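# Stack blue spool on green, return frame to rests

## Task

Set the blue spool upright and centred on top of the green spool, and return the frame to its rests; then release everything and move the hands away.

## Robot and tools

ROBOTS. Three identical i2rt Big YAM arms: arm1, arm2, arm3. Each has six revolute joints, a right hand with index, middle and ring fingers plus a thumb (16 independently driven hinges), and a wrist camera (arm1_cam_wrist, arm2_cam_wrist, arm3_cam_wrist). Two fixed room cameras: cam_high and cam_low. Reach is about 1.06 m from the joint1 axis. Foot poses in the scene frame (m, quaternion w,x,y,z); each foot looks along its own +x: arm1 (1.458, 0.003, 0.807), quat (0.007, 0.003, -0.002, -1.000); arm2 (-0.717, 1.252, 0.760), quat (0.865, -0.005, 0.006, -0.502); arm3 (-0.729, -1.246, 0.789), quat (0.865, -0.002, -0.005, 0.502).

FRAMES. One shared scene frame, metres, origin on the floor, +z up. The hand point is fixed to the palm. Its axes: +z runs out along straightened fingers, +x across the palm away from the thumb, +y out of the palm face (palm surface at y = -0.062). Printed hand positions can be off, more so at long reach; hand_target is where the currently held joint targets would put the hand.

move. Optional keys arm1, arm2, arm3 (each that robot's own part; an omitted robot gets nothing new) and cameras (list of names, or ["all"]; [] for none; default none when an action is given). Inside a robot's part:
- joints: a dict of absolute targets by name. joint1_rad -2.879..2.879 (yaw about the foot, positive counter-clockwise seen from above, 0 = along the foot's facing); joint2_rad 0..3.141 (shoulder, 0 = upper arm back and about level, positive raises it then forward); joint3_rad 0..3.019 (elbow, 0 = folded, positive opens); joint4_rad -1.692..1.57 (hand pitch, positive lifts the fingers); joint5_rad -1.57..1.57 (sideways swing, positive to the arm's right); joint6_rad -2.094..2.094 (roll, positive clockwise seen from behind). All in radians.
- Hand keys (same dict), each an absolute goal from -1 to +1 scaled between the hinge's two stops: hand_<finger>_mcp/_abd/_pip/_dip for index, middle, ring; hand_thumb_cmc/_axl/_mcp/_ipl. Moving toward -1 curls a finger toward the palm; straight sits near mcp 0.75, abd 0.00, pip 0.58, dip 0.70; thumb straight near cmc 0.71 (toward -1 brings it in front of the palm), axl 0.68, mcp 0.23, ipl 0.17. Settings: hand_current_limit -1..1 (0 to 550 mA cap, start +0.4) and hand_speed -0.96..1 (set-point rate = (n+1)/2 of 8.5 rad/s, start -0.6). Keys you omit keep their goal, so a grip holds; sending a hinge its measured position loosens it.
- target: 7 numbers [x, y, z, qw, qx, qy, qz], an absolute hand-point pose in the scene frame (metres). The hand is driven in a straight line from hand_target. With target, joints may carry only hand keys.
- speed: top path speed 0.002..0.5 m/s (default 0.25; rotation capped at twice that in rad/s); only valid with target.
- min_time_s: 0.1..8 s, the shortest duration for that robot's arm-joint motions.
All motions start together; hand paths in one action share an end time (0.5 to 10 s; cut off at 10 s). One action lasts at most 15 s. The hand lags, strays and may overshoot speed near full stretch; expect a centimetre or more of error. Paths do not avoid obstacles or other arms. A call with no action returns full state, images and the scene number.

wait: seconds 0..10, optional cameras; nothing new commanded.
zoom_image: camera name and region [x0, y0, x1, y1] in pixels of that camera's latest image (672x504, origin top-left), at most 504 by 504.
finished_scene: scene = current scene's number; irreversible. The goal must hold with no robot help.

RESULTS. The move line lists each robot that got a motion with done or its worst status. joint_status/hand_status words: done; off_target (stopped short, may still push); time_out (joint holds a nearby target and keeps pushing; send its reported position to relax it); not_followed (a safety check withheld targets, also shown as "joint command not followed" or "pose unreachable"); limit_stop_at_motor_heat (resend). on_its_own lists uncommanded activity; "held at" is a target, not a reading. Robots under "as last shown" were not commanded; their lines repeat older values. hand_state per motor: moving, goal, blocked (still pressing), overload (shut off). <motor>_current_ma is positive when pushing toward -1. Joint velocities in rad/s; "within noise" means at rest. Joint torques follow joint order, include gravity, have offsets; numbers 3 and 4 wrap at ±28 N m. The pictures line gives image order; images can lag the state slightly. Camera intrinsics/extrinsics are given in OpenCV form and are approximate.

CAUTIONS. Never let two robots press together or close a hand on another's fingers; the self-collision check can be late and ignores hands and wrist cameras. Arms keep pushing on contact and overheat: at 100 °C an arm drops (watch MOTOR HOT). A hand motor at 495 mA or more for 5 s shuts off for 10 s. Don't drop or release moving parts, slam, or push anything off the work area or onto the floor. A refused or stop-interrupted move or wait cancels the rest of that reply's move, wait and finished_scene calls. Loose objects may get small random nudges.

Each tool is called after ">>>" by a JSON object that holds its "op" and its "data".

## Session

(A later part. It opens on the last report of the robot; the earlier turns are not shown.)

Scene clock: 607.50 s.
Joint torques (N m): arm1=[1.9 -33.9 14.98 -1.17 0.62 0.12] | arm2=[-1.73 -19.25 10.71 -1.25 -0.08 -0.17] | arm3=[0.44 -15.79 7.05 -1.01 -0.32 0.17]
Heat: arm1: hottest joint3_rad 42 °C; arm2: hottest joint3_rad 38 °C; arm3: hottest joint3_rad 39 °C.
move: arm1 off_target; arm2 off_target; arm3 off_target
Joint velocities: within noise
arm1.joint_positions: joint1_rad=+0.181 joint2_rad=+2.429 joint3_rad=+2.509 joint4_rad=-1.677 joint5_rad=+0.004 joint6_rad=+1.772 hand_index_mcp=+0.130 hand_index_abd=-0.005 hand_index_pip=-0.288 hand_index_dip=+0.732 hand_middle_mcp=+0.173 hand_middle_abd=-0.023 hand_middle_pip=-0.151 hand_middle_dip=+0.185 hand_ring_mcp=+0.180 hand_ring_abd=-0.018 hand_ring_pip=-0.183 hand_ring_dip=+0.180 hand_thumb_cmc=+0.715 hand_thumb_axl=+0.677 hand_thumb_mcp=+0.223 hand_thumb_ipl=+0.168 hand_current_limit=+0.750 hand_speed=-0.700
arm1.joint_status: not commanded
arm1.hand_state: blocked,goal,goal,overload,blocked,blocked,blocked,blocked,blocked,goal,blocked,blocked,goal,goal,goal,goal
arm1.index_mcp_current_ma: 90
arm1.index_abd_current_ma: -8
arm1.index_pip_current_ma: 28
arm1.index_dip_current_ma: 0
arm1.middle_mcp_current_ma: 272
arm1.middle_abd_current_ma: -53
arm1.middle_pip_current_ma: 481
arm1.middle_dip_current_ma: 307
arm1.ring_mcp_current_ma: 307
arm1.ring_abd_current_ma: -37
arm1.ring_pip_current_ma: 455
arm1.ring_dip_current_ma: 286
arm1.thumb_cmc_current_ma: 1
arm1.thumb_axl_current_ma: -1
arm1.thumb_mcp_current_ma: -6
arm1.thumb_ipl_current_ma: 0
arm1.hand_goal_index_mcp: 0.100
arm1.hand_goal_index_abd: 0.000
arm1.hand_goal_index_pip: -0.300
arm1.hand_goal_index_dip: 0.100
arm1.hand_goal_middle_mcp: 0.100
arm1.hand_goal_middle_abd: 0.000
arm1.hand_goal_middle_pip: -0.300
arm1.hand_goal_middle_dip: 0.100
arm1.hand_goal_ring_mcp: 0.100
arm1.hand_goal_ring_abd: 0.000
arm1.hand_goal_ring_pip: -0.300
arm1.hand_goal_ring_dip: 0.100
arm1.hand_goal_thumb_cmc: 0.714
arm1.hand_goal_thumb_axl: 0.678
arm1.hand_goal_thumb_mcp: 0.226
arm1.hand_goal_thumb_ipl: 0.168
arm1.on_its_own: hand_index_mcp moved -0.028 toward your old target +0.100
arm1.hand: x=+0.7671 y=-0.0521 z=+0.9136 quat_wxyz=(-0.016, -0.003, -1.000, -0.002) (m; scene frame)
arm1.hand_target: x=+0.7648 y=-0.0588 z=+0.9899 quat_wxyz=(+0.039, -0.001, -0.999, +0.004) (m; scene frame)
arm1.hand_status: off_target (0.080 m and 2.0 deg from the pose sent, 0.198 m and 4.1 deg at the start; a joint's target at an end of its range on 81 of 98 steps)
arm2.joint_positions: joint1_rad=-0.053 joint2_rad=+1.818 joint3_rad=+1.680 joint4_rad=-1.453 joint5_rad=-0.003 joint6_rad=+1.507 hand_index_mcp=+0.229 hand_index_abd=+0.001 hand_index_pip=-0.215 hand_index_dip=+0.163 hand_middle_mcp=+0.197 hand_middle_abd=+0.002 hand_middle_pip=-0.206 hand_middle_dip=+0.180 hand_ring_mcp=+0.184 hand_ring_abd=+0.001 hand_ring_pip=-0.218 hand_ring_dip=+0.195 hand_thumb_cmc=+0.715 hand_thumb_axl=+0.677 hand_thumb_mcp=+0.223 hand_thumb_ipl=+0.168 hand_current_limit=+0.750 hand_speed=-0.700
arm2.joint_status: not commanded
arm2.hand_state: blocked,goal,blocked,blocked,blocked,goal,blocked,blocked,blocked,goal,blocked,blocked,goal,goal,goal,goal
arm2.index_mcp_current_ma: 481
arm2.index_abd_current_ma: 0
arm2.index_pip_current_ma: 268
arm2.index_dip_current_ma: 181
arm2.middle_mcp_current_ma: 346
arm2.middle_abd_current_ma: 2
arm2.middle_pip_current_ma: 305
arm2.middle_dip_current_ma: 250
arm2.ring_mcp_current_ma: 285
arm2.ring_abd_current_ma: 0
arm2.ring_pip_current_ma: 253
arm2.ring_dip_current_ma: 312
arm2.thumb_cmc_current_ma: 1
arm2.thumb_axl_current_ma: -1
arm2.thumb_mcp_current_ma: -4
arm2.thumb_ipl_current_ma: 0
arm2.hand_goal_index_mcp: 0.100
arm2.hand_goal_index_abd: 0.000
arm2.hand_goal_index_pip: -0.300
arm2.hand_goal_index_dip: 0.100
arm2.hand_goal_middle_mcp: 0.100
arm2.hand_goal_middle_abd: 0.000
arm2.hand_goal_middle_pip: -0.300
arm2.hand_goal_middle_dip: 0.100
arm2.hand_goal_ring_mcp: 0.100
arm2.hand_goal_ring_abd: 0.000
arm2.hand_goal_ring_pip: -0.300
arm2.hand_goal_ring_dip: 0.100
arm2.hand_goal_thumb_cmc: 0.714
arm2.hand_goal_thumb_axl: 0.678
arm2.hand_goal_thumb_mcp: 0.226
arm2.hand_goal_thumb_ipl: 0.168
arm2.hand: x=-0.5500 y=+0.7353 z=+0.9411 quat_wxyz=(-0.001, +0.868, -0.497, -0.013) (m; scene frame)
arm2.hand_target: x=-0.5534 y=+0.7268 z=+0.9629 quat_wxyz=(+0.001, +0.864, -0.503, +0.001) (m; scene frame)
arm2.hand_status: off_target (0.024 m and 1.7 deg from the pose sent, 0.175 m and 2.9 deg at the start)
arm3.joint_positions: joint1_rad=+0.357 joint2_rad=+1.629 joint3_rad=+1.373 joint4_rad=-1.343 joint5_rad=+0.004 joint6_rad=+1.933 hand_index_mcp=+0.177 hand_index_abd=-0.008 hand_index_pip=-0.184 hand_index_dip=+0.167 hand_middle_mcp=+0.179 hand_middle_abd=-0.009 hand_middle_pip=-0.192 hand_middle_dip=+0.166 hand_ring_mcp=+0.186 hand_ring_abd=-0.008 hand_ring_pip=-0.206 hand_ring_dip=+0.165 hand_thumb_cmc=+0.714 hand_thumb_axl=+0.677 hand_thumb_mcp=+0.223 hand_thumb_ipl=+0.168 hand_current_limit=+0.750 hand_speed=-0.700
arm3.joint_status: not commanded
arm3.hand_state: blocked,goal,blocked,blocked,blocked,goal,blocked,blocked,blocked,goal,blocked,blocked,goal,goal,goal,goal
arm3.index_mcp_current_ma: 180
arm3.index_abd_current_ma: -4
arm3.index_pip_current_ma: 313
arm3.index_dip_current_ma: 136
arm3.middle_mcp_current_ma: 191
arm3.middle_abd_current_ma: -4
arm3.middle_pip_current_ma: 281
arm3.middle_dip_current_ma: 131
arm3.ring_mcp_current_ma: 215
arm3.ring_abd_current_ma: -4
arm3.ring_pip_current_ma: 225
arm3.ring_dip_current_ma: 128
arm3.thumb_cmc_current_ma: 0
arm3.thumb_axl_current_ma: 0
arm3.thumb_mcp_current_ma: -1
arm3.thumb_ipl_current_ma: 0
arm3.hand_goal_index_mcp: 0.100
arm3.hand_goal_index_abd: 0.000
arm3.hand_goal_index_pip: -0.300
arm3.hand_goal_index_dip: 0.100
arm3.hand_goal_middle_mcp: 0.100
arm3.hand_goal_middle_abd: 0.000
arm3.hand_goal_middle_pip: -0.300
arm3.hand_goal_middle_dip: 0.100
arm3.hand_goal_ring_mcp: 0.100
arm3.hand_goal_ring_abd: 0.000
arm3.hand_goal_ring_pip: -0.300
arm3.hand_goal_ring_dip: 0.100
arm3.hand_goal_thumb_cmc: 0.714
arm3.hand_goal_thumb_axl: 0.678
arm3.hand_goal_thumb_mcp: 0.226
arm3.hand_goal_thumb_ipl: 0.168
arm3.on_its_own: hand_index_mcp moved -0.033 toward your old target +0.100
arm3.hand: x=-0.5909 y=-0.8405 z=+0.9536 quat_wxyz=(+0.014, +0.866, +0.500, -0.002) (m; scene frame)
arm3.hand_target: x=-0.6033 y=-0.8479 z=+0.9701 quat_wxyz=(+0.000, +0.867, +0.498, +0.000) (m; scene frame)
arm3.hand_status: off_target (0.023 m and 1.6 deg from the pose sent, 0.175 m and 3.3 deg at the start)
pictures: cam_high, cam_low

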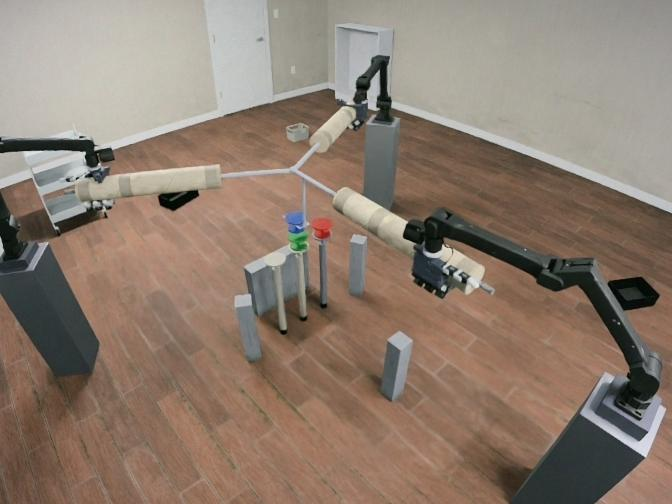

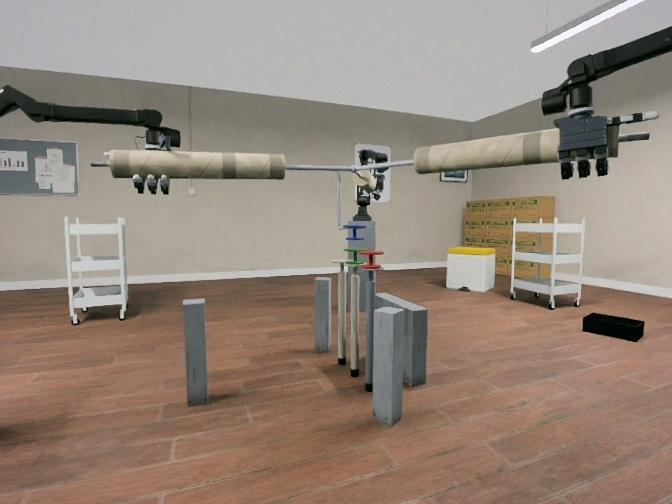

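>>> {"op": "move", "data": {"arm1": {"target": [0.752, -0.048, 0.986, 0, 0.0085, 0.99996, 0], "speed": 0.05}, "arm2": {"target": [-0.558, 0.727, 0.911, 0, 0.8640, -0.5035, 0], "speed": 0.05}, "arm3": {"target": [-0.612, -0.831, 0.920, 0, 0.8675, 0.4974, 0], "speed": 0.05}, "cameras": ["cam_high", "cam_low"]}}

>>> {"op": "zoom_image", "data": {"camera": "cam_low", "region": [310, 200, 390, 280]}}

>>> {"op": "zoom_image", "data": {"camera": "cam_high", "region": [250, 190, 350, 290]}}

Scene clock: 660.40 s.
Joint torques (N m): arm1=[0.03 -31.97 16.99 -1.26 0.71 -0.04] | arm2=[-2.02 -18.32 7.54 0.21 0.68 -0.2] | arm3=[2.14 -12.75 7.83 -0.08 -0.54 0.32]
Heat: arm1: hottest joint3_rad 38 °C; arm2: hottest joint3_rad 36 °C; arm3: hottest joint3_rad 34 °C.
move: arm1 off_target; arm2 off_target; arm3 off_target
Joint velocities: within noise
arm1.joint_positions: joint1_rad=+0.181 joint2_rad=+2.429 joint3_rad=+2.509 joint4_rad=-1.676 joint5_rad=+0.003 joint6_rad=+1.773 hand_index_mcp=+0.120 hand_index_abd=-0.004 hand_index_pip=-0.292 hand_index_dip=+0.732 hand_middle_mcp=+0.173 hand_middle_abd=-0.023 hand_middle_pip=-0.151 hand_middle_dip=+0.182 hand_ring_mcp=+0.188 hand_ring_abd=-0.018 hand_ring_pip=-0.183 hand_ring_dip=+0.177 hand_thumb_cmc=+0.715 hand_thumb_axl=+0.677 hand_thumb_mcp=+0.223 hand_thumb_ipl=+0.168 hand_current_limit=+0.750 hand_speed=-0.700
arm1.joint_status: not commanded
arm1.hand_state: goal,goal,goal,overload,blocked,blocked,blocked,blocked,blocked,goal,blocked,blocked,goal,goal,goal,goal
arm1.index_mcp_current_ma: 55
arm1.index_abd_current_ma: -6
arm1.index_pip_current_ma: 16
arm1.index_dip_current_ma: 0
arm1.middle_mcp_current_ma: 272
arm1.middle_abd_current_ma: -53
arm1.middle_pip_current_ma: 481
arm1.middle_dip_current_ma: 293
arm1.ring_mcp_current_ma: 345
arm1.ring_abd_current_ma: -38
arm1.ring_pip_current_ma: 455
arm1.ring_dip_current_ma: 274
arm1.thumb_cmc_current_ma: 1
arm1.thumb_axl_current_ma: -1
arm1.thumb_mcp_current_ma: -6
arm1.thumb_ipl_current_ma: 0
arm1.hand_goal_index_mcp: 0.100
arm1.hand_goal_index_abd: 0.000
arm1.hand_goal_index_pip: -0.300
arm1.hand_goal_index_dip: 0.100
arm1.hand_goal_middle_mcp: 0.100
arm1.hand_goal_middle_abd: 0.000
arm1.hand_goal_middle_pip: -0.300
arm1.hand_goal_middle_dip: 0.100
arm1.hand_goal_ring_mcp: 0.100
arm1.hand_goal_ring_abd: 0.000
arm1.hand_goal_ring_pip: -0.300
arm1.hand_goal_ring_dip: 0.100
arm1.hand_goal_thumb_cmc: 0.714
arm1.hand_goal_thumb_axl: 0.678
arm1.hand_goal_thumb_mcp: 0.226
arm1.hand_goal_thumb_ipl: 0.168
arm1.hand: x=+0.7669 y=-0.0523 z=+0.9134 quat_wxyz=(-0.016, -0.003, -1.000, -0.001) (m; scene frame)
arm1.hand_target: x=+0.7578 y=-0.0472 z=+0.9840 quat_wxyz=(+0.040, -0.001, -0.999, +0.003) (m; scene frame)
arm1.hand_status: off_target (0.074 m and 1.9 deg from the pose sent, 0.074 m and 2.0 deg at the start; a joint's target at an end of its range on 45 of 49 steps)
arm2.joint_positions: joint1_rad=-0.054 joint2_rad=+1.823 joint3_rad=+1.610 joint4_rad=-1.366 joint5_rad=-0.021 joint6_rad=+1.505 hand_index_mcp=+0.229 hand_index_abd=+0.001 hand_index_pip=-0.215 hand_index_dip=+0.163 hand_middle_mcp=+0.197 hand_middle_abd=+0.002 hand_middle_pip=-0.206 hand_middle_dip=+0.180 hand_ring_mcp=+0.184 hand_ring_abd=+0.001 hand_ring_pip=-0.218 hand_ring_dip=+0.195 hand_thumb_cmc=+0.715 hand_thumb_axl=+0.677 hand_thumb_mcp=+0.223 hand_thumb_ipl=+0.168 hand_current_limit=+0.750 hand_speed=-0.700
arm2.joint_status: not commanded
arm2.hand_state: blocked,goal,blocked,blocked,blocked,goal,blocked,blocked,blocked,goal,blocked,blocked,goal,goal,goal,goal
arm2.index_mcp_current_ma: 481
arm2.index_abd_current_ma: 0
arm2.index_pip_current_ma: 268
arm2.index_dip_current_ma: 181
arm2.middle_mcp_current_ma: 346
arm2.middle_abd_current_ma: 2
arm2.middle_pip_current_ma: 305
arm2.middle_dip_current_ma: 250
arm2.ring_mcp_current_ma: 285
arm2.ring_abd_current_ma: 0
arm2.ring_pip_current_ma: 253
arm2.ring_dip_current_ma: 312
arm2.thumb_cmc_current_ma: 1
arm2.thumb_axl_current_ma: -1
arm2.thumb_mcp_current_ma: -4
arm2.thumb_ipl_current_ma: 0
arm2.hand_goal_index_mcp: 0.100
arm2.hand_goal_index_abd: 0.000
arm2.hand_goal_index_pip: -0.300
arm2.hand_goal_index_dip: 0.100
arm2.hand_goal_middle_mcp: 0.100
arm2.hand_goal_middle_abd: 0.000
arm2.hand_goal_middle_pip: -0.300
arm2.hand_goal_middle_dip: 0.100
arm2.hand_goal_ring_mcp: 0.100
arm2.hand_goal_ring_abd: 0.000
arm2.hand_goal_ring_pip: -0.300
arm2.hand_goal_ring_dip: 0.100
arm2.hand_goal_thumb_cmc: 0.714
arm2.hand_goal_thumb_axl: 0.678
arm2.hand_goal_thumb_mcp: 0.226
arm2.hand_goal_thumb_ipl: 0.168
arm2.hand: x=-0.5485 y=+0.7364 z=+0.9097 quat_wxyz=(-0.006, +0.868, -0.497, -0.003) (m; scene frame)
arm2.hand_target: x=-0.5580 y=+0.7274 z=+0.9111 quat_wxyz=(+0.000, +0.864, -0.503, +0.000) (m; scene frame)
arm2.hand_status: off_target (0.013 m and 1.2 deg from the pose sent, 0.032 m and 1.8 deg at the start)
arm3.joint_positions: joint1_rad=+0.363 joint2_rad=+1.662 joint3_rad=+1.315 joint4_rad=-1.244 joint5_rad=+0.010 joint6_rad=+1.941 hand_index_mcp=+0.172 hand_index_abd=-0.008 hand_index_pip=-0.185 hand_index_dip=+0.167 hand_middle_mcp=+0.175 hand_middle_abd=-0.009 hand_middle_pip=-0.192 hand_middle_dip=+0.166 hand_ring_mcp=+0.184 hand_ring_abd=-0.008 hand_ring_pip=-0.206 hand_ring_dip=+0.165 hand_thumb_cmc=+0.714 hand_thumb_axl=+0.677 hand_thumb_mcp=+0.223 hand_thumb_ipl=+0.168 hand_current_limit=+0.750 hand_speed=-0.700
arm3.joint_status: not commanded
arm3.hand_state: blocked,goal,blocked,blocked,blocked,goal,blocked,blocked,blocked,goal,blocked,blocked,goal,goal,goal,goal
arm3.index_mcp_current_ma: 165
arm3.index_abd_current_ma: -4
arm3.index_pip_current_ma: 308
arm3.index_dip_current_ma: 135
arm3.middle_mcp_current_ma: 176
arm3.middle_abd_current_ma: -4
arm3.middle_pip_current_ma: 281
arm3.middle_dip_current_ma: 131
arm3.ring_mcp_current_ma: 207
arm3.ring_abd_current_ma: -4
arm3.ring_pip_current_ma: 225
arm3.ring_dip_current_ma: 128
arm3.thumb_cmc_current_ma: 0
arm3.thumb_axl_current_ma: 0
arm3.thumb_mcp_current_ma: -1
arm3.thumb_ipl_current_ma: 0
arm3.hand_goal_index_mcp: 0.100
arm3.hand_goal_index_abd: 0.000
arm3.hand_goal_index_pip: -0.300
arm3.hand_goal_index_dip: 0.100
arm3.hand_goal_middle_mcp: 0.100
arm3.hand_goal_middle_abd: 0.000
arm3.hand_goal_middle_pip: -0.300
arm3.hand_goal_middle_dip: 0.100
arm3.hand_goal_ring_mcp: 0.100
arm3.hand_goal_ring_abd: 0.000
arm3.hand_goal_ring_pip: -0.300
arm3.hand_goal_ring_dip: 0.100
arm3.hand_goal_thumb_cmc: 0.714
arm3.hand_goal_thumb_axl: 0.678
arm3.hand_goal_thumb_mcp: 0.226
arm3.hand_goal_thumb_ipl: 0.168
arm3.hand: x=-0.5918 y=-0.8364 z=+0.9175 quat_wxyz=(+0.012, +0.866, +0.499, +0.003) (m; scene frame)
arm3.hand_target: x=-0.6116 y=-0.8315 z=+0.9199 quat_wxyz=(+0.000, +0.867, +0.498, -0.001) (m; scene frame)
arm3.hand_status: off_target (0.021 m and 1.5 deg from the pose sent, 0.041 m and 1.6 deg at the start)
pictures: cam_high, cam_low

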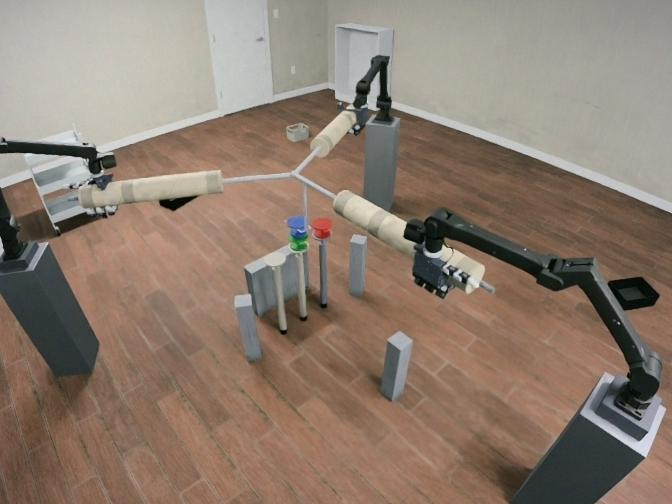

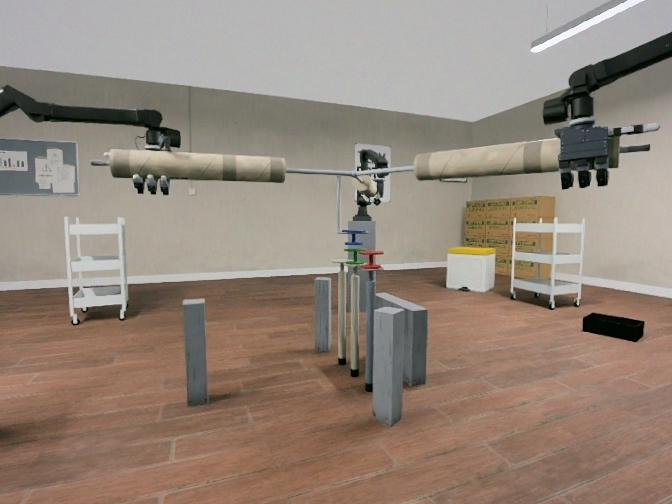

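Scaled by 6.300 from the camera's 672x504 image, which has a finer 960x720 frame.

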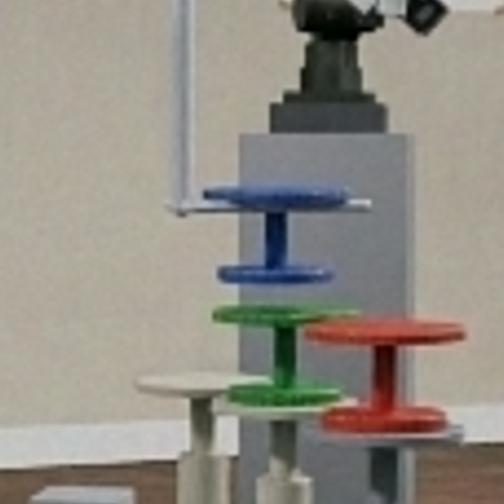

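Scaled by 5.040 from the camera's 672x504 image, which has a finer 960x720 frame.

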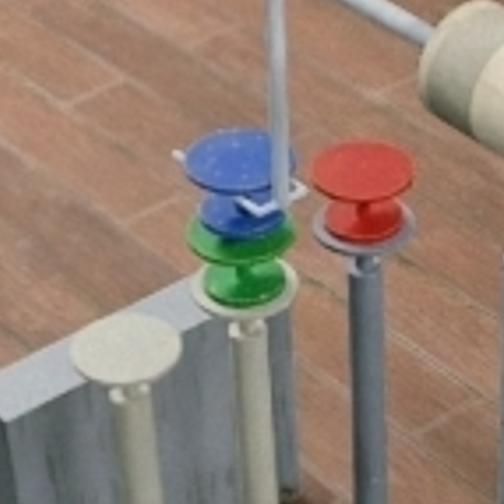

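>>> {"op": "move", "data": {"arm1": {"target": [0.743, -0.050, 0.955, 0, 0.0085, 0.99996, 0], "speed": 0.04}, "arm2": {"target": [-0.568, 0.727, 0.902, 0, 0.8640, -0.5035, 0], "speed": 0.04}, "arm3": {"target": [-0.620, -0.831, 0.904, 0, 0.8675, 0.4974, 0], "speed": 0.04}, "cameras": ["cam_high", "cam_low"]}}

>>> {"op": "zoom_image", "data": {"camera": "cam_low", "region": [310, 200, 390, 280]}}

>>> {"op": "zoom_image", "data": {"camera": "cam_high", "region": [250, 190, 350, 290]}}

Scene clock: 686.13 s.
Joint torques (N m): arm1=[0.26 -30.45 16.81 -1.07 0.55 -0.02] | arm2=[-2.32 -18.84 7.46 0.16 0.66 -0.26] | arm3=[1.85 -12.75 7.65 -0.1 -0.48 0.25]
Heat: arm1: hottest joint3_rad 39 °C; arm2: hottest joint3_rad 33 °C; arm3: hottest joint3_rad 34 °C.
move: arm1 off_target; arm2 off_target; arm3 off_target
Joint velocities: within noise
arm1.joint_positions: joint1_rad=+0.181 joint2_rad=+2.477 joint3_rad=+2.563 joint4_rad=-1.679 joint5_rad=+0.004 joint6_rad=+1.774 hand_index_mcp=+0.120 hand_index_abd=-0.004 hand_index_pip=-0.292 hand_index_dip=+0.732 hand_middle_mcp=+0.173 hand_middle_abd=-0.021 hand_middle_pip=-0.152 hand_middle_dip=+0.182 hand_ring_mcp=+0.190 hand_ring_abd=-0.018 hand_ring_pip=-0.183 hand_ring_dip=+0.177 hand_thumb_cmc=+0.715 hand_thumb_axl=+0.677 hand_thumb_mcp=+0.223 hand_thumb_ipl=+0.168 hand_current_limit=+0.750 hand_speed=-0.700
arm1.joint_status: not commanded
arm1.hand_state: goal,goal,goal,overload,blocked,blocked,blocked,blocked,blocked,goal,blocked,blocked,goal,goal,goal,goal
arm1.index_mcp_current_ma: 54
arm1.index_abd_current_ma: -5
arm1.index_pip_current_ma: 16
arm1.index_dip_current_ma: 0
arm1.middle_mcp_current_ma: 272
arm1.middle_abd_current_ma: -47
arm1.middle_pip_current_ma: 481
arm1.middle_dip_current_ma: 293
arm1.ring_mcp_current_ma: 356
arm1.ring_abd_current_ma: -38
arm1.ring_pip_current_ma: 455
arm1.ring_dip_current_ma: 274
arm1.thumb_cmc_current_ma: 1
arm1.thumb_axl_current_ma: -1
arm1.thumb_mcp_current_ma: -6
arm1.thumb_ipl_current_ma: 0
arm1.hand_goal_index_mcp: 0.100
arm1.hand_goal_index_abd: 0.000
arm1.hand_goal_index_pip: -0.300
arm1.hand_goal_index_dip: 0.100
arm1.hand_goal_middle_mcp: 0.100
arm1.hand_goal_middle_abd: 0.000
arm1.hand_goal_middle_pip: -0.300
arm1.hand_goal_middle_dip: 0.100
arm1.hand_goal_ring_mcp: 0.100
arm1.hand_goal_ring_abd: 0.000
arm1.hand_goal_ring_pip: -0.300
arm1.hand_goal_ring_dip: 0.100
arm1.hand_goal_thumb_cmc: 0.714
arm1.hand_goal_thumb_axl: 0.678
arm1.hand_goal_thumb_mcp: 0.226
arm1.hand_goal_thumb_ipl: 0.168
arm1.hand: x=+0.7576 y=-0.0541 z=+0.8995 quat_wxyz=(-0.014, -0.004, -1.000, -0.002) (m; scene frame)
arm1.hand_target: x=+0.7472 y=-0.0494 z=+0.9541 quat_wxyz=(+0.031, -0.002, -1.000, +0.003) (m; scene frame)
arm1.hand_status: off_target (0.058 m and 1.7 deg from the pose sent, 0.048 m and 1.9 deg at the start; a joint's target at an end of its range on 41 of 47 steps)
arm2.joint_positions: joint1_rad=-0.066 joint2_rad=+1.823 joint3_rad=+1.576 joint4_rad=-1.338 joint5_rad=-0.021 joint6_rad=+1.495 hand_index_mcp=+0.229 hand_index_abd=+0.001 hand_index_pip=-0.215 hand_index_dip=+0.163 hand_middle_mcp=+0.197 hand_middle_abd=+0.002 hand_middle_pip=-0.206 hand_middle_dip=+0.180 hand_ring_mcp=+0.184 hand_ring_abd=+0.001 hand_ring_pip=-0.218 hand_ring_dip=+0.195 hand_thumb_cmc=+0.715 hand_thumb_axl=+0.677 hand_thumb_mcp=+0.223 hand_thumb_ipl=+0.168 hand_current_limit=+0.750 hand_speed=-0.700
arm2.joint_status: not commanded
arm2.hand_state: blocked,goal,blocked,blocked,blocked,goal,blocked,blocked,blocked,goal,blocked,blocked,goal,goal,goal,goal
arm2.index_mcp_current_ma: 481
arm2.index_abd_current_ma: 0
arm2.index_pip_current_ma: 268
arm2.index_dip_current_ma: 181
arm2.middle_mcp_current_ma: 346
arm2.middle_abd_current_ma: 2
arm2.middle_pip_current_ma: 305
arm2.middle_dip_current_ma: 250
arm2.ring_mcp_current_ma: 285
arm2.ring_abd_current_ma: 0
arm2.ring_pip_current_ma: 253
arm2.ring_dip_current_ma: 312
arm2.thumb_cmc_current_ma: 1
arm2.thumb_axl_current_ma: -1
arm2.thumb_mcp_current_ma: -4
arm2.thumb_ipl_current_ma: 0
arm2.hand_goal_index_mcp: 0.100
arm2.hand_goal_index_abd: 0.000
arm2.hand_goal_index_pip: -0.300
arm2.hand_goal_index_dip: 0.100
arm2.hand_goal_middle_mcp: 0.100
arm2.hand_goal_middle_abd: 0.000
arm2.hand_goal_middle_pip: -0.300
arm2.hand_goal_middle_dip: 0.100
arm2.hand_goal_ring_mcp: 0.100
arm2.hand_goal_ring_abd: 0.000
arm2.hand_goal_ring_pip: -0.300
arm2.hand_goal_ring_dip: 0.100
arm2.hand_goal_thumb_cmc: 0.714
arm2.hand_goal_thumb_axl: 0.678
arm2.hand_goal_thumb_mcp: 0.226
arm2.hand_goal_thumb_ipl: 0.168
arm2.hand: x=-0.5565 y=+0.7374 z=+0.8976 quat_wxyz=(-0.007, +0.867, -0.498, -0.006) (m; scene frame)
arm2.hand_target: x=-0.5682 y=+0.7274 z=+0.9021 quat_wxyz=(+0.000, +0.864, -0.504, +0.000) (m; scene frame)
arm2.hand_status: off_target (0.016 m and 1.3 deg from the pose sent, 0.023 m and 1.2 deg at the start)
arm3.joint_positions: joint1_rad=+0.385 joint2_rad=+1.673 joint3_rad=+1.287 joint4_rad=-1.203 joint5_rad=+0.008 joint6_rad=+1.964 hand_index_mcp=+0.172 hand_index_abd=-0.008 hand_index_pip=-0.185 hand_index_dip=+0.167 hand_middle_mcp=+0.175 hand_middle_abd=-0.009 hand_middle_pip=-0.192 hand_middle_dip=+0.166 hand_ring_mcp=+0.183 hand_ring_abd=-0.008 hand_ring_pip=-0.206 hand_ring_dip=+0.165 hand_thumb_cmc=+0.714 hand_thumb_axl=+0.677 hand_thumb_mcp=+0.223 hand_thumb_ipl=+0.168 hand_current_limit=+0.750 hand_speed=-0.700
arm3.joint_status: not commanded
arm3.hand_state: blocked,goal,blocked,blocked,blocked,goal,blocked,blocked,blocked,goal,blocked,blocked,goal,goal,goal,goal
arm3.index_mcp_current_ma: 165
arm3.index_abd_current_ma: -4
arm3.index_pip_current_ma: 308
arm3.index_dip_current_ma: 135
arm3.middle_mcp_current_ma: 176
arm3.middle_abd_current_ma: -4
arm3.middle_pip_current_ma: 281
arm3.middle_dip_current_ma: 131
arm3.ring_mcp_current_ma: 206
arm3.ring_abd_current_ma: -4
arm3.ring_pip_current_ma: 225
arm3.ring_dip_current_ma: 128
arm3.thumb_cmc_current_ma: 0
arm3.thumb_axl_current_ma: 0
arm3.thumb_mcp_current_ma: -1
arm3.thumb_ipl_current_ma: 0
arm3.hand_goal_index_mcp: 0.100
arm3.hand_goal_index_abd: 0.000
arm3.hand_goal_index_pip: -0.300
arm3.hand_goal_index_dip: 0.100
arm3.hand_goal_middle_mcp: 0.100
arm3.hand_goal_middle_abd: 0.000
arm3.hand_goal_middle_pip: -0.300
arm3.hand_goal_middle_dip: 0.100
arm3.hand_goal_ring_mcp: 0.100
arm3.hand_goal_ring_abd: 0.000
arm3.hand_goal_ring_pip: -0.300
arm3.hand_goal_ring_dip: 0.100
arm3.hand_goal_thumb_cmc: 0.714
arm3.hand_goal_thumb_axl: 0.678
arm3.hand_goal_thumb_mcp: 0.226
arm3.hand_goal_thumb_ipl: 0.168
arm3.hand: x=-0.6024 y=-0.8356 z=+0.9020 quat_wxyz=(+0.011, +0.867, +0.499, +0.003) (m; scene frame)
arm3.hand_target: x=-0.6197 y=-0.8314 z=+0.9040 quat_wxyz=(+0.000, +0.867, +0.498, +0.000) (m; scene frame)
arm3.hand_status: off_target (0.018 m and 1.3 deg from the pose sent, 0.032 m and 1.4 deg at the start)
pictures: cam_high, cam_low

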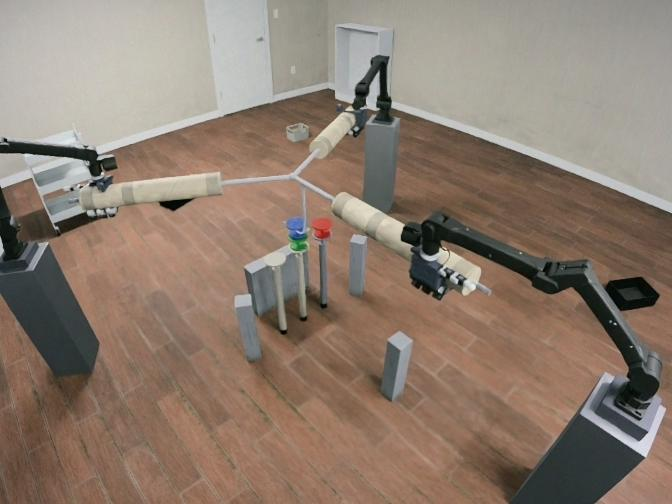

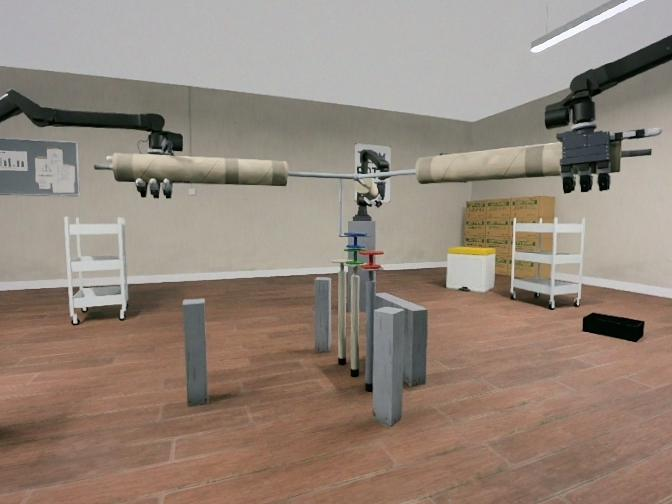

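Scaled by 6.300 from the camera's 672x504 image, which has a finer 960x720 frame.

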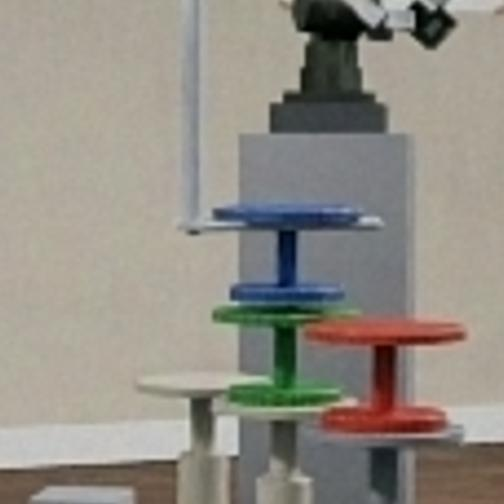

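Scaled by 5.040 from the camera's 672x504 image, which has a finer 960x720 frame.

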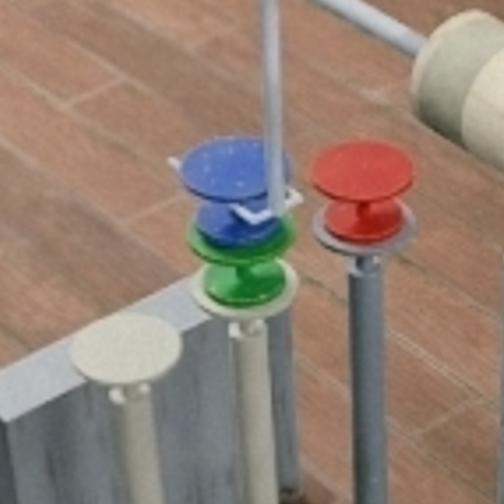

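>>> {"op": "move", "data": {"arm1": {"target": [0.750, -0.049, 0.936, 0, 0.0085, 0.99996, 0], "speed": 0.035}, "arm2": {"target": [-0.564, 0.727, 0.888, 0, 0.8640, -0.5035, 0], "speed": 0.035}, "arm3": {"target": [-0.615, -0.831, 0.8875, 0, 0.8675, 0.4974, 0], "speed": 0.035}, "cameras": ["cam_high", "cam_low"]}}

>>> {"op": "zoom_image", "data": {"camera": "cam_low", "region": [310, 200, 390, 280]}}

>>> {"op": "zoom_image", "data": {"camera": "cam_high", "region": [250, 190, 350, 290]}}

Scene clock: 707.23 s.
Joint torques (N m): arm1=[0.15 -30.04 14.46 -1.06 0.38 0.03] | arm2=[-1.79 -18.2 7.38 0.2 0.84 -0.2] | arm3=[0.91 -12.4 7.42 -0.06 -0.58 0.17]
Heat: arm1: hottest joint3_rad 42 °C; arm2: hottest joint3_rad 33 °C; arm3: hottest joint3_rad 33 °C.
move: arm1 off_target; arm2 off_target; arm3 off_target
Joint velocities: within noise
arm1.joint_positions: joint1_rad=+0.181 joint2_rad=+2.488 joint3_rad=+2.563 joint4_rad=-1.679 joint5_rad=+0.004 joint6_rad=+1.774 hand_index_mcp=+0.120 hand_index_abd=-0.004 hand_index_pip=-0.292 hand_index_dip=+0.732 hand_middle_mcp=+0.173 hand_middle_abd=-0.021 hand_middle_pip=-0.152 hand_middle_dip=+0.182 hand_ring_mcp=+0.190 hand_ring_abd=-0.018 hand_ring_pip=-0.184 hand_ring_dip=+0.177 hand_thumb_cmc=+0.715 hand_thumb_axl=+0.677 hand_thumb_mcp=+0.223 hand_thumb_ipl=+0.168 hand_current_limit=+0.750 hand_speed=-0.700
arm1.joint_status: not commanded
arm1.hand_state: goal,goal,goal,overload,blocked,blocked,blocked,blocked,blocked,goal,blocked,blocked,goal,goal,goal,goal
arm1.index_mcp_current_ma: 54
arm1.index_abd_current_ma: -5
arm1.index_pip_current_ma: 16
arm1.index_dip_current_ma: 0
arm1.middle_mcp_current_ma: 272
arm1.middle_abd_current_ma: -47
arm1.middle_pip_current_ma: 481
arm1.middle_dip_current_ma: 293
arm1.ring_mcp_current_ma: 356
arm1.ring_abd_current_ma: -38
arm1.ring_pip_current_ma: 447
arm1.ring_dip_current_ma: 271
arm1.thumb_cmc_current_ma: 1
arm1.thumb_axl_current_ma: -1
arm1.thumb_mcp_current_ma: -6
arm1.thumb_ipl_current_ma: 0
arm1.hand_goal_index_mcp: 0.100
arm1.hand_goal_index_abd: 0.000
arm1.hand_goal_index_pip: -0.300
arm1.hand_goal_index_dip: 0.100
arm1.hand_goal_middle_mcp: 0.100
arm1.hand_goal_middle_abd: 0.000
arm1.hand_goal_middle_pip: -0.300
arm1.hand_goal_middle_dip: 0.100
arm1.hand_goal_ring_mcp: 0.100
arm1.hand_goal_ring_abd: 0.000
arm1.hand_goal_ring_pip: -0.300
arm1.hand_goal_ring_dip: 0.100
arm1.hand_goal_thumb_cmc: 0.714
arm1.hand_goal_thumb_axl: 0.678
arm1.hand_goal_thumb_mcp: 0.226
arm1.hand_goal_thumb_ipl: 0.168
arm1.hand: x=+0.7583 y=-0.0540 z=+0.8921 quat_wxyz=(-0.019, -0.004, -1.000, -0.003) (m; scene frame)
arm1.hand_target: x=+0.7522 y=-0.0487 z=+0.9350 quat_wxyz=(+0.011, -0.006, -1.000, +0.001) (m; scene frame)
arm1.hand_status: off_target (0.045 m and 2.3 deg from the pose sent, 0.038 m and 1.7 deg at the start; a joint's target at an end of its range on 33 of 42 steps)
arm2.joint_positions: joint1_rad=-0.066 joint2_rad=+1.830 joint3_rad=+1.560 joint4_rad=-1.307 joint5_rad=-0.024 joint6_rad=+1.495 hand_index_mcp=+0.229 hand_index_abd=+0.001 hand_index_pip=-0.215 hand_index_dip=+0.163 hand_middle_mcp=+0.197 hand_middle_abd=+0.002 hand_middle_pip=-0.206 hand_middle_dip=+0.180 hand_ring_mcp=+0.184 hand_ring_abd=+0.001 hand_ring_pip=-0.218 hand_ring_dip=+0.195 hand_thumb_cmc=+0.715 hand_thumb_axl=+0.677 hand_thumb_mcp=+0.223 hand_thumb_ipl=+0.168 hand_current_limit=+0.750 hand_speed=-0.700
arm2.joint_status: not commanded
arm2.hand_state: blocked,goal,blocked,blocked,blocked,goal,blocked,blocked,blocked,goal,blocked,blocked,goal,goal,goal,goal
arm2.index_mcp_current_ma: 481
arm2.index_abd_current_ma: 0
arm2.index_pip_current_ma: 268
arm2.index_dip_current_ma: 181
arm2.middle_mcp_current_ma: 346
arm2.middle_abd_current_ma: 2
arm2.middle_pip_current_ma: 305
arm2.middle_dip_current_ma: 250
arm2.ring_mcp_current_ma: 285
arm2.ring_abd_current_ma: 0
arm2.ring_pip_current_ma: 253
arm2.ring_dip_current_ma: 312
arm2.thumb_cmc_current_ma: 1
arm2.thumb_axl_current_ma: -1
arm2.thumb_mcp_current_ma: -4
arm2.thumb_ipl_current_ma: 0
arm2.hand_goal_index_mcp: 0.100
arm2.hand_goal_index_abd: 0.000
arm2.hand_goal_index_pip: -0.300
arm2.hand_goal_index_dip: 0.100
arm2.hand_goal_middle_mcp: 0.100
arm2.hand_goal_middle_abd: 0.000
arm2.hand_goal_middle_pip: -0.300
arm2.hand_goal_middle_dip: 0.100
arm2.hand_goal_ring_mcp: 0.100
arm2.hand_goal_ring_abd: 0.000
arm2.hand_goal_ring_pip: -0.300
arm2.hand_goal_ring_dip: 0.100
arm2.hand_goal_thumb_cmc: 0.714
arm2.hand_goal_thumb_axl: 0.678
arm2.hand_goal_thumb_mcp: 0.226
arm2.hand_goal_thumb_ipl: 0.168
arm2.hand: x=-0.5553 y=+0.7360 z=+0.8873 quat_wxyz=(-0.007, +0.867, -0.498, -0.002) (m; scene frame)
arm2.hand_target: x=-0.5641 y=+0.7273 z=+0.8880 quat_wxyz=(+0.000, +0.864, -0.504, +0.000) (m; scene frame)
arm2.hand_status: off_target (0.013 m and 1.1 deg from the pose sent, 0.016 m and 1.3 deg at the start)
arm3.joint_positions: joint1_rad=+0.385 joint2_rad=+1.688 joint3_rad=+1.265 joint4_rad=-1.163 joint5_rad=+0.011 joint6_rad=+1.964 hand_index_mcp=+0.172 hand_index_abd=-0.008 hand_index_pip=-0.185 hand_index_dip=+0.167 hand_middle_mcp=+0.175 hand_middle_abd=-0.009 hand_middle_pip=-0.192 hand_middle_dip=+0.166 hand_ring_mcp=+0.183 hand_ring_abd=-0.008 hand_ring_pip=-0.206 hand_ring_dip=+0.165 hand_thumb_cmc=+0.714 hand_thumb_axl=+0.677 hand_thumb_mcp=+0.223 hand_thumb_ipl=+0.168 hand_current_limit=+0.750 hand_speed=-0.700
arm3.joint_status: not commanded
arm3.hand_state: blocked,goal,blocked,blocked,blocked,goal,blocked,blocked,blocked,goal,blocked,blocked,goal,goal,goal,goal
arm3.index_mcp_current_ma: 165
arm3.index_abd_current_ma: -4
arm3.index_pip_current_ma: 308
arm3.index_dip_current_ma: 135
arm3.middle_mcp_current_ma: 176
arm3.middle_abd_current_ma: -4
arm3.middle_pip_current_ma: 281
arm3.middle_dip_current_ma: 131
arm3.ring_mcp_current_ma: 206
arm3.ring_abd_current_ma: -4
arm3.ring_pip_current_ma: 225
arm3.ring_dip_current_ma: 128
arm3.thumb_cmc_current_ma: 0
arm3.thumb_axl_current_ma: 0
arm3.thumb_mcp_current_ma: -1
arm3.thumb_ipl_current_ma: 0
arm3.hand_goal_index_mcp: 0.100
arm3.hand_goal_index_abd: 0.000
arm3.hand_goal_index_pip: -0.300
arm3.hand_goal_index_dip: 0.100
arm3.hand_goal_middle_mcp: 0.100
arm3.hand_goal_middle_abd: 0.000
arm3.hand_goal_middle_pip: -0.300
arm3.hand_goal_middle_dip: 0.100
arm3.hand_goal_ring_mcp: 0.100
arm3.hand_goal_ring_abd: 0.000
arm3.hand_goal_ring_pip: -0.300
arm3.hand_goal_ring_dip: 0.100
arm3.hand_goal_thumb_cmc: 0.714
arm3.hand_goal_thumb_axl: 0.678
arm3.hand_goal_thumb_mcp: 0.226
arm3.hand_goal_thumb_ipl: 0.168
arm3.hand: x=-0.6017 y=-0.8349 z=+0.8874 quat_wxyz=(+0.011, +0.867, +0.499, +0.005) (m; scene frame)
arm3.hand_target: x=-0.6148 y=-0.8312 z=+0.8874 quat_wxyz=(+0.000, +0.867, +0.497, +0.000) (m; scene frame)
arm3.hand_status: off_target (0.014 m and 1.3 deg from the pose sent, 0.020 m and 1.3 deg at the start)
pictures: cam_high, cam_low

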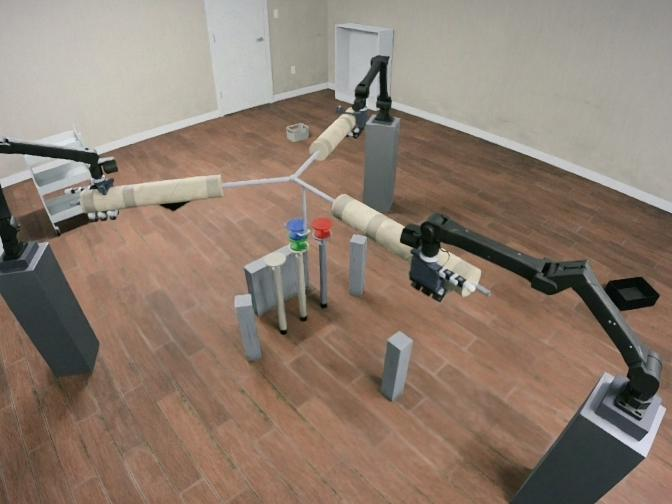

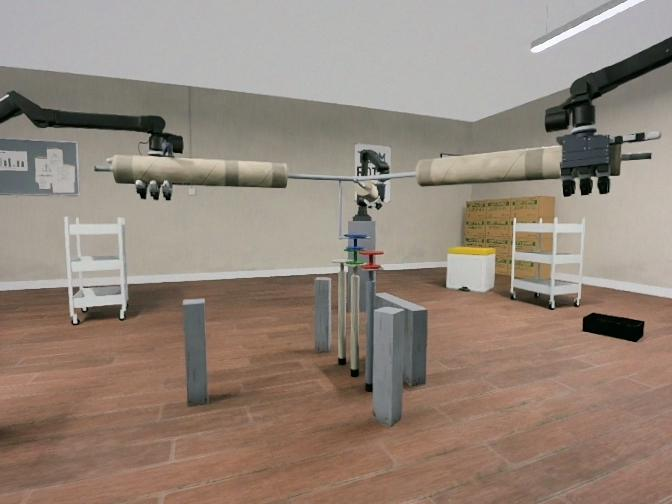

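Scaled by 6.300 from the camera's 672x504 image, which has a finer 960x720 frame.

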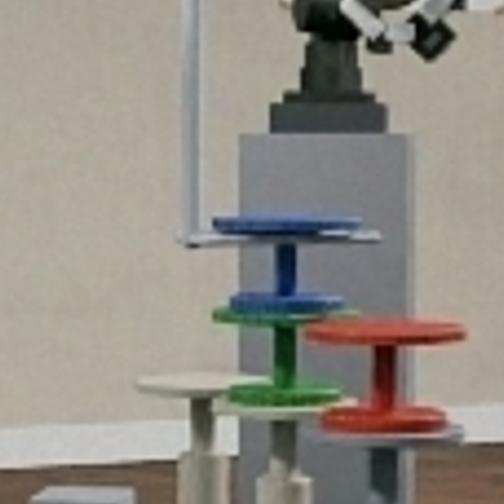

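Scaled by 5.040 from the camera's 672x504 image, which has a finer 960x720 frame.

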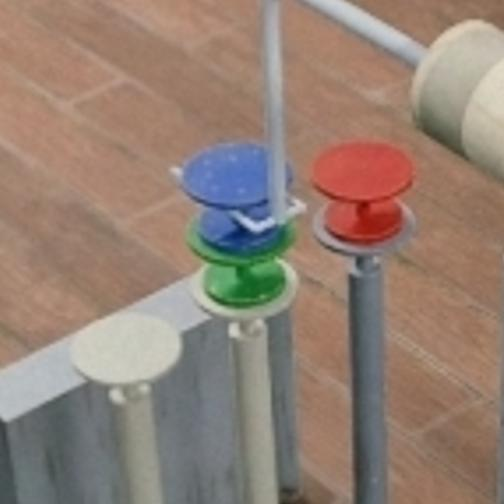

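>>> {"op": "move", "data": {"arm1": {"target": [0.750, -0.049, 0.924, 0, 0.0085, 0.99996, 0], "speed": 0.035}, "arm2": {"target": [-0.564, 0.727, 0.879, 0, 0.8640, -0.5035, 0], "speed": 0.035}, "arm3": {"target": [-0.615, -0.831, 0.880, 0, 0.8675, 0.4974, 0], "speed": 0.035}, "cameras": ["cam_high", "cam_low"]}}

>>> {"op": "zoom_image", "data": {"camera": "cam_low", "region": [310, 200, 390, 280]}}

>>> {"op": "zoom_image", "data": {"camera": "cam_high", "region": [250, 190, 350, 290]}}

Scene clock: 726.87 s.
Joint torques (N m): arm1=[0.03 -30.33 14.74 -1.07 0.35 0.1] | arm2=[-1.9 -18.37 7.38 0.2 0.8 -0.19] | arm3=[0.91 -12.57 7.49 -0.05 -0.61 0.16]
Heat: arm1: hottest joint3_rad 42 °C; arm2: hottest joint3_rad 32 °C; arm3: hottest joint3_rad 33 °C.
move: arm1 off_target; arm2 off_target; arm3 off_target
Joint velocities: within noise
arm1.joint_positions: joint1_rad=+0.181 joint2_rad=+2.504 joint3_rad=+2.563 joint4_rad=-1.679 joint5_rad=+0.003 joint6_rad=+1.774 hand_index_mcp=+0.123 hand_index_abd=-0.004 hand_index_pip=-0.291 hand_index_dip=+0.732 hand_middle_mcp=+0.173 hand_middle_abd=-0.021 hand_middle_pip=-0.157 hand_middle_dip=+0.181 hand_ring_mcp=+0.190 hand_ring_abd=-0.018 hand_ring_pip=-0.193 hand_ring_dip=+0.176 hand_thumb_cmc=+0.715 hand_thumb_axl=+0.677 hand_thumb_mcp=+0.223 hand_thumb_ipl=+0.168 hand_current_limit=+0.750 hand_speed=-0.700
arm1.joint_status: not commanded
arm1.hand_state: blocked,goal,goal,overload,blocked,blocked,blocked,blocked,blocked,goal,blocked,blocked,goal,goal,goal,goal
arm1.index_mcp_current_ma: 64
arm1.index_abd_current_ma: -5
arm1.index_pip_current_ma: 18
arm1.index_dip_current_ma: 0
arm1.middle_mcp_current_ma: 272
arm1.middle_abd_current_ma: -47
arm1.middle_pip_current_ma: 481
arm1.middle_dip_current_ma: 293
arm1.ring_mcp_current_ma: 353
arm1.ring_abd_current_ma: -38
arm1.ring_pip_current_ma: 407
arm1.ring_dip_current_ma: 268
arm1.thumb_cmc_current_ma: 1
arm1.thumb_axl_current_ma: -1
arm1.thumb_mcp_current_ma: -6
arm1.thumb_ipl_current_ma: 0
arm1.hand_goal_index_mcp: 0.100
arm1.hand_goal_index_abd: 0.000
arm1.hand_goal_index_pip: -0.300
arm1.hand_goal_index_dip: 0.100
arm1.hand_goal_middle_mcp: 0.100
arm1.hand_goal_middle_abd: 0.000
arm1.hand_goal_middle_pip: -0.300
arm1.hand_goal_middle_dip: 0.100
arm1.hand_goal_ring_mcp: 0.100
arm1.hand_goal_ring_abd: 0.000
arm1.hand_goal_ring_pip: -0.300
arm1.hand_goal_ring_dip: 0.100
arm1.hand_goal_thumb_cmc: 0.714
arm1.hand_goal_thumb_axl: 0.678
arm1.hand_goal_thumb_mcp: 0.226
arm1.hand_goal_thumb_ipl: 0.168
arm1.hand: x=+0.7591 y=-0.0541 z=+0.8809 quat_wxyz=(-0.028, -0.004, -1.000, -0.004) (m; scene frame)
arm1.hand_target: x=+0.7520 y=-0.0488 z=+0.9235 quat_wxyz=(+0.003, -0.008, -1.000, +0.000) (m; scene frame)
arm1.hand_status: off_target (0.044 m and 3.2 deg from the pose sent, 0.033 m and 2.3 deg at the start; a joint's target at an end of its range on 24 of 31 steps)
arm2.joint_positions: joint1_rad=-0.066 joint2_rad=+1.839 joint3_rad=+1.544 joint4_rad=-1.285 joint5_rad=-0.024 joint6_rad=+1.495 hand_index_mcp=+0.229 hand_index_abd=+0.001 hand_index_pip=-0.215 hand_index_dip=+0.163 hand_middle_mcp=+0.197 hand_middle_abd=+0.002 hand_middle_pip=-0.206 hand_middle_dip=+0.180 hand_ring_mcp=+0.184 hand_ring_abd=+0.001 hand_ring_pip=-0.218 hand_ring_dip=+0.195 hand_thumb_cmc=+0.715 hand_thumb_axl=+0.677 hand_thumb_mcp=+0.223 hand_thumb_ipl=+0.168 hand_current_limit=+0.750 hand_speed=-0.700
arm2.joint_status: not commanded
arm2.hand_state: blocked,goal,blocked,blocked,blocked,goal,blocked,blocked,blocked,goal,blocked,blocked,goal,goal,goal,goal
arm2.index_mcp_current_ma: 481
arm2.index_abd_current_ma: 0
arm2.index_pip_current_ma: 268
arm2.index_dip_current_ma: 181
arm2.middle_mcp_current_ma: 346
arm2.middle_abd_current_ma: 2
arm2.middle_pip_current_ma: 305
arm2.middle_dip_current_ma: 250
arm2.ring_mcp_current_ma: 285
arm2.ring_abd_current_ma: 0
arm2.ring_pip_current_ma: 253
arm2.ring_dip_current_ma: 312
arm2.thumb_cmc_current_ma: 1
arm2.thumb_axl_current_ma: -1
arm2.thumb_mcp_current_ma: -4
arm2.thumb_ipl_current_ma: 0
arm2.hand_goal_index_mcp: 0.100
arm2.hand_goal_index_abd: 0.000
arm2.hand_goal_index_pip: -0.300
arm2.hand_goal_index_dip: 0.100
arm2.hand_goal_middle_mcp: 0.100
arm2.hand_goal_middle_abd: 0.000
arm2.hand_goal_middle_pip: -0.300
arm2.hand_goal_middle_dip: 0.100
arm2.hand_goal_ring_mcp: 0.100
arm2.hand_goal_ring_abd: 0.000
arm2.hand_goal_ring_pip: -0.300
arm2.hand_goal_ring_dip: 0.100
arm2.hand_goal_thumb_cmc: 0.714
arm2.hand_goal_thumb_axl: 0.678
arm2.hand_goal_thumb_mcp: 0.226
arm2.hand_goal_thumb_ipl: 0.168
arm2.hand: x=-0.5557 y=+0.7362 z=+0.8767 quat_wxyz=(-0.007, +0.867, -0.498, -0.003) (m; scene frame)
arm2.hand_target: x=-0.5641 y=+0.7272 z=+0.8791 quat_wxyz=(+0.000, +0.864, -0.504, +0.000) (m; scene frame)
arm2.hand_status: off_target (0.013 m and 1.2 deg from the pose sent, 0.015 m and 1.1 deg at the start)
arm3.joint_positions: joint1_rad=+0.385 joint2_rad=+1.698 joint3_rad=+1.253 joint4_rad=-1.143 joint5_rad=+0.011 joint6_rad=+1.964 hand_index_mcp=+0.172 hand_index_abd=-0.008 hand_index_pip=-0.185 hand_index_dip=+0.167 hand_middle_mcp=+0.175 hand_middle_abd=-0.009 hand_middle_pip=-0.192 hand_middle_dip=+0.166 hand_ring_mcp=+0.183 hand_ring_abd=-0.008 hand_ring_pip=-0.206 hand_ring_dip=+0.165 hand_thumb_cmc=+0.714 hand_thumb_axl=+0.677 hand_thumb_mcp=+0.223 hand_thumb_ipl=+0.168 hand_current_limit=+0.750 hand_speed=-0.700
arm3.joint_status: not commanded
arm3.hand_state: blocked,goal,blocked,blocked,blocked,goal,blocked,blocked,blocked,goal,blocked,blocked,goal,goal,goal,goal
arm3.index_mcp_current_ma: 165
arm3.index_abd_current_ma: -4
arm3.index_pip_current_ma: 308
arm3.index_dip_current_ma: 135
arm3.middle_mcp_current_ma: 176
arm3.middle_abd_current_ma: -4
arm3.middle_pip_current_ma: 281
arm3.middle_dip_current_ma: 131
arm3.ring_mcp_current_ma: 205
arm3.ring_abd_current_ma: -4
arm3.ring_pip_current_ma: 225
arm3.ring_dip_current_ma: 128
arm3.thumb_cmc_current_ma: 0
arm3.thumb_axl_current_ma: 0
arm3.thumb_mcp_current_ma: -1
arm3.thumb_ipl_current_ma: 0
arm3.hand_goal_index_mcp: 0.100
arm3.hand_goal_index_abd: 0.000
arm3.hand_goal_index_pip: -0.300
arm3.hand_goal_index_dip: 0.100
arm3.hand_goal_middle_mcp: 0.100
arm3.hand_goal_middle_abd: 0.000
arm3.hand_goal_middle_pip: -0.300
arm3.hand_goal_middle_dip: 0.100
arm3.hand_goal_ring_mcp: 0.100
arm3.hand_goal_ring_abd: 0.000
arm3.hand_goal_ring_pip: -0.300
arm3.hand_goal_ring_dip: 0.100
arm3.hand_goal_thumb_cmc: 0.714
arm3.hand_goal_thumb_axl: 0.678
arm3.hand_goal_thumb_mcp: 0.226
arm3.hand_goal_thumb_ipl: 0.168
arm3.hand: x=-0.6016 y=-0.8351 z=+0.8787 quat_wxyz=(+0.011, +0.867, +0.499, +0.004) (m; scene frame)
arm3.hand_target: x=-0.6148 y=-0.8312 z=+0.8800 quat_wxyz=(+0.000, +0.867, +0.497, +0.000) (m; scene frame)
arm3.hand_status: off_target (0.014 m and 1.4 deg from the pose sent, 0.016 m and 1.3 deg at the start)
pictures: cam_high, cam_low

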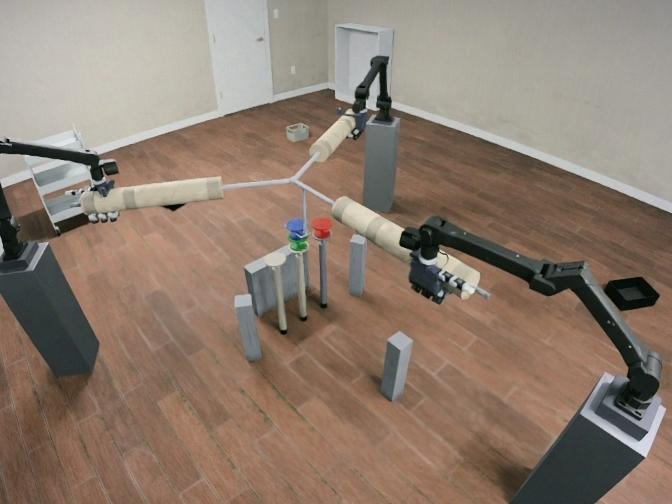

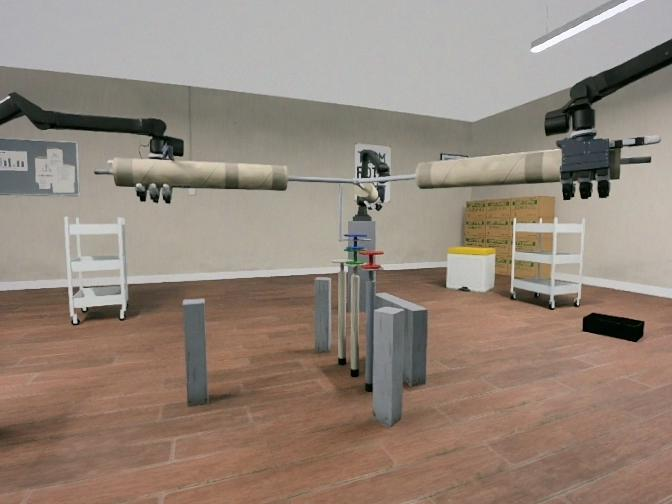

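Scaled by 6.300 from the camera's 672x504 image, which has a finer 960x720 frame.

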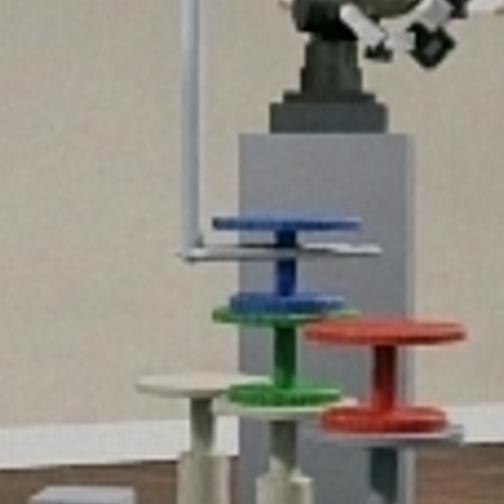

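Scaled by 5.040 from the camera's 672x504 image, which has a finer 960x720 frame.

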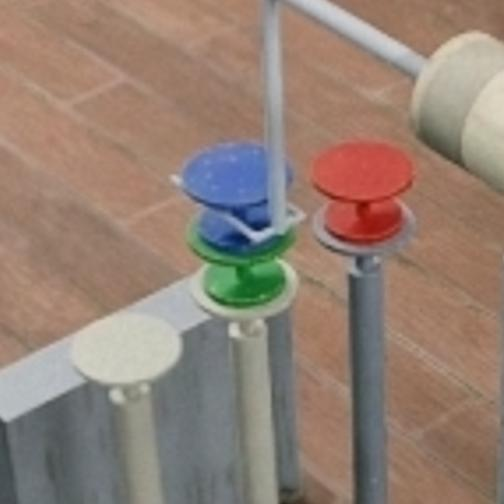

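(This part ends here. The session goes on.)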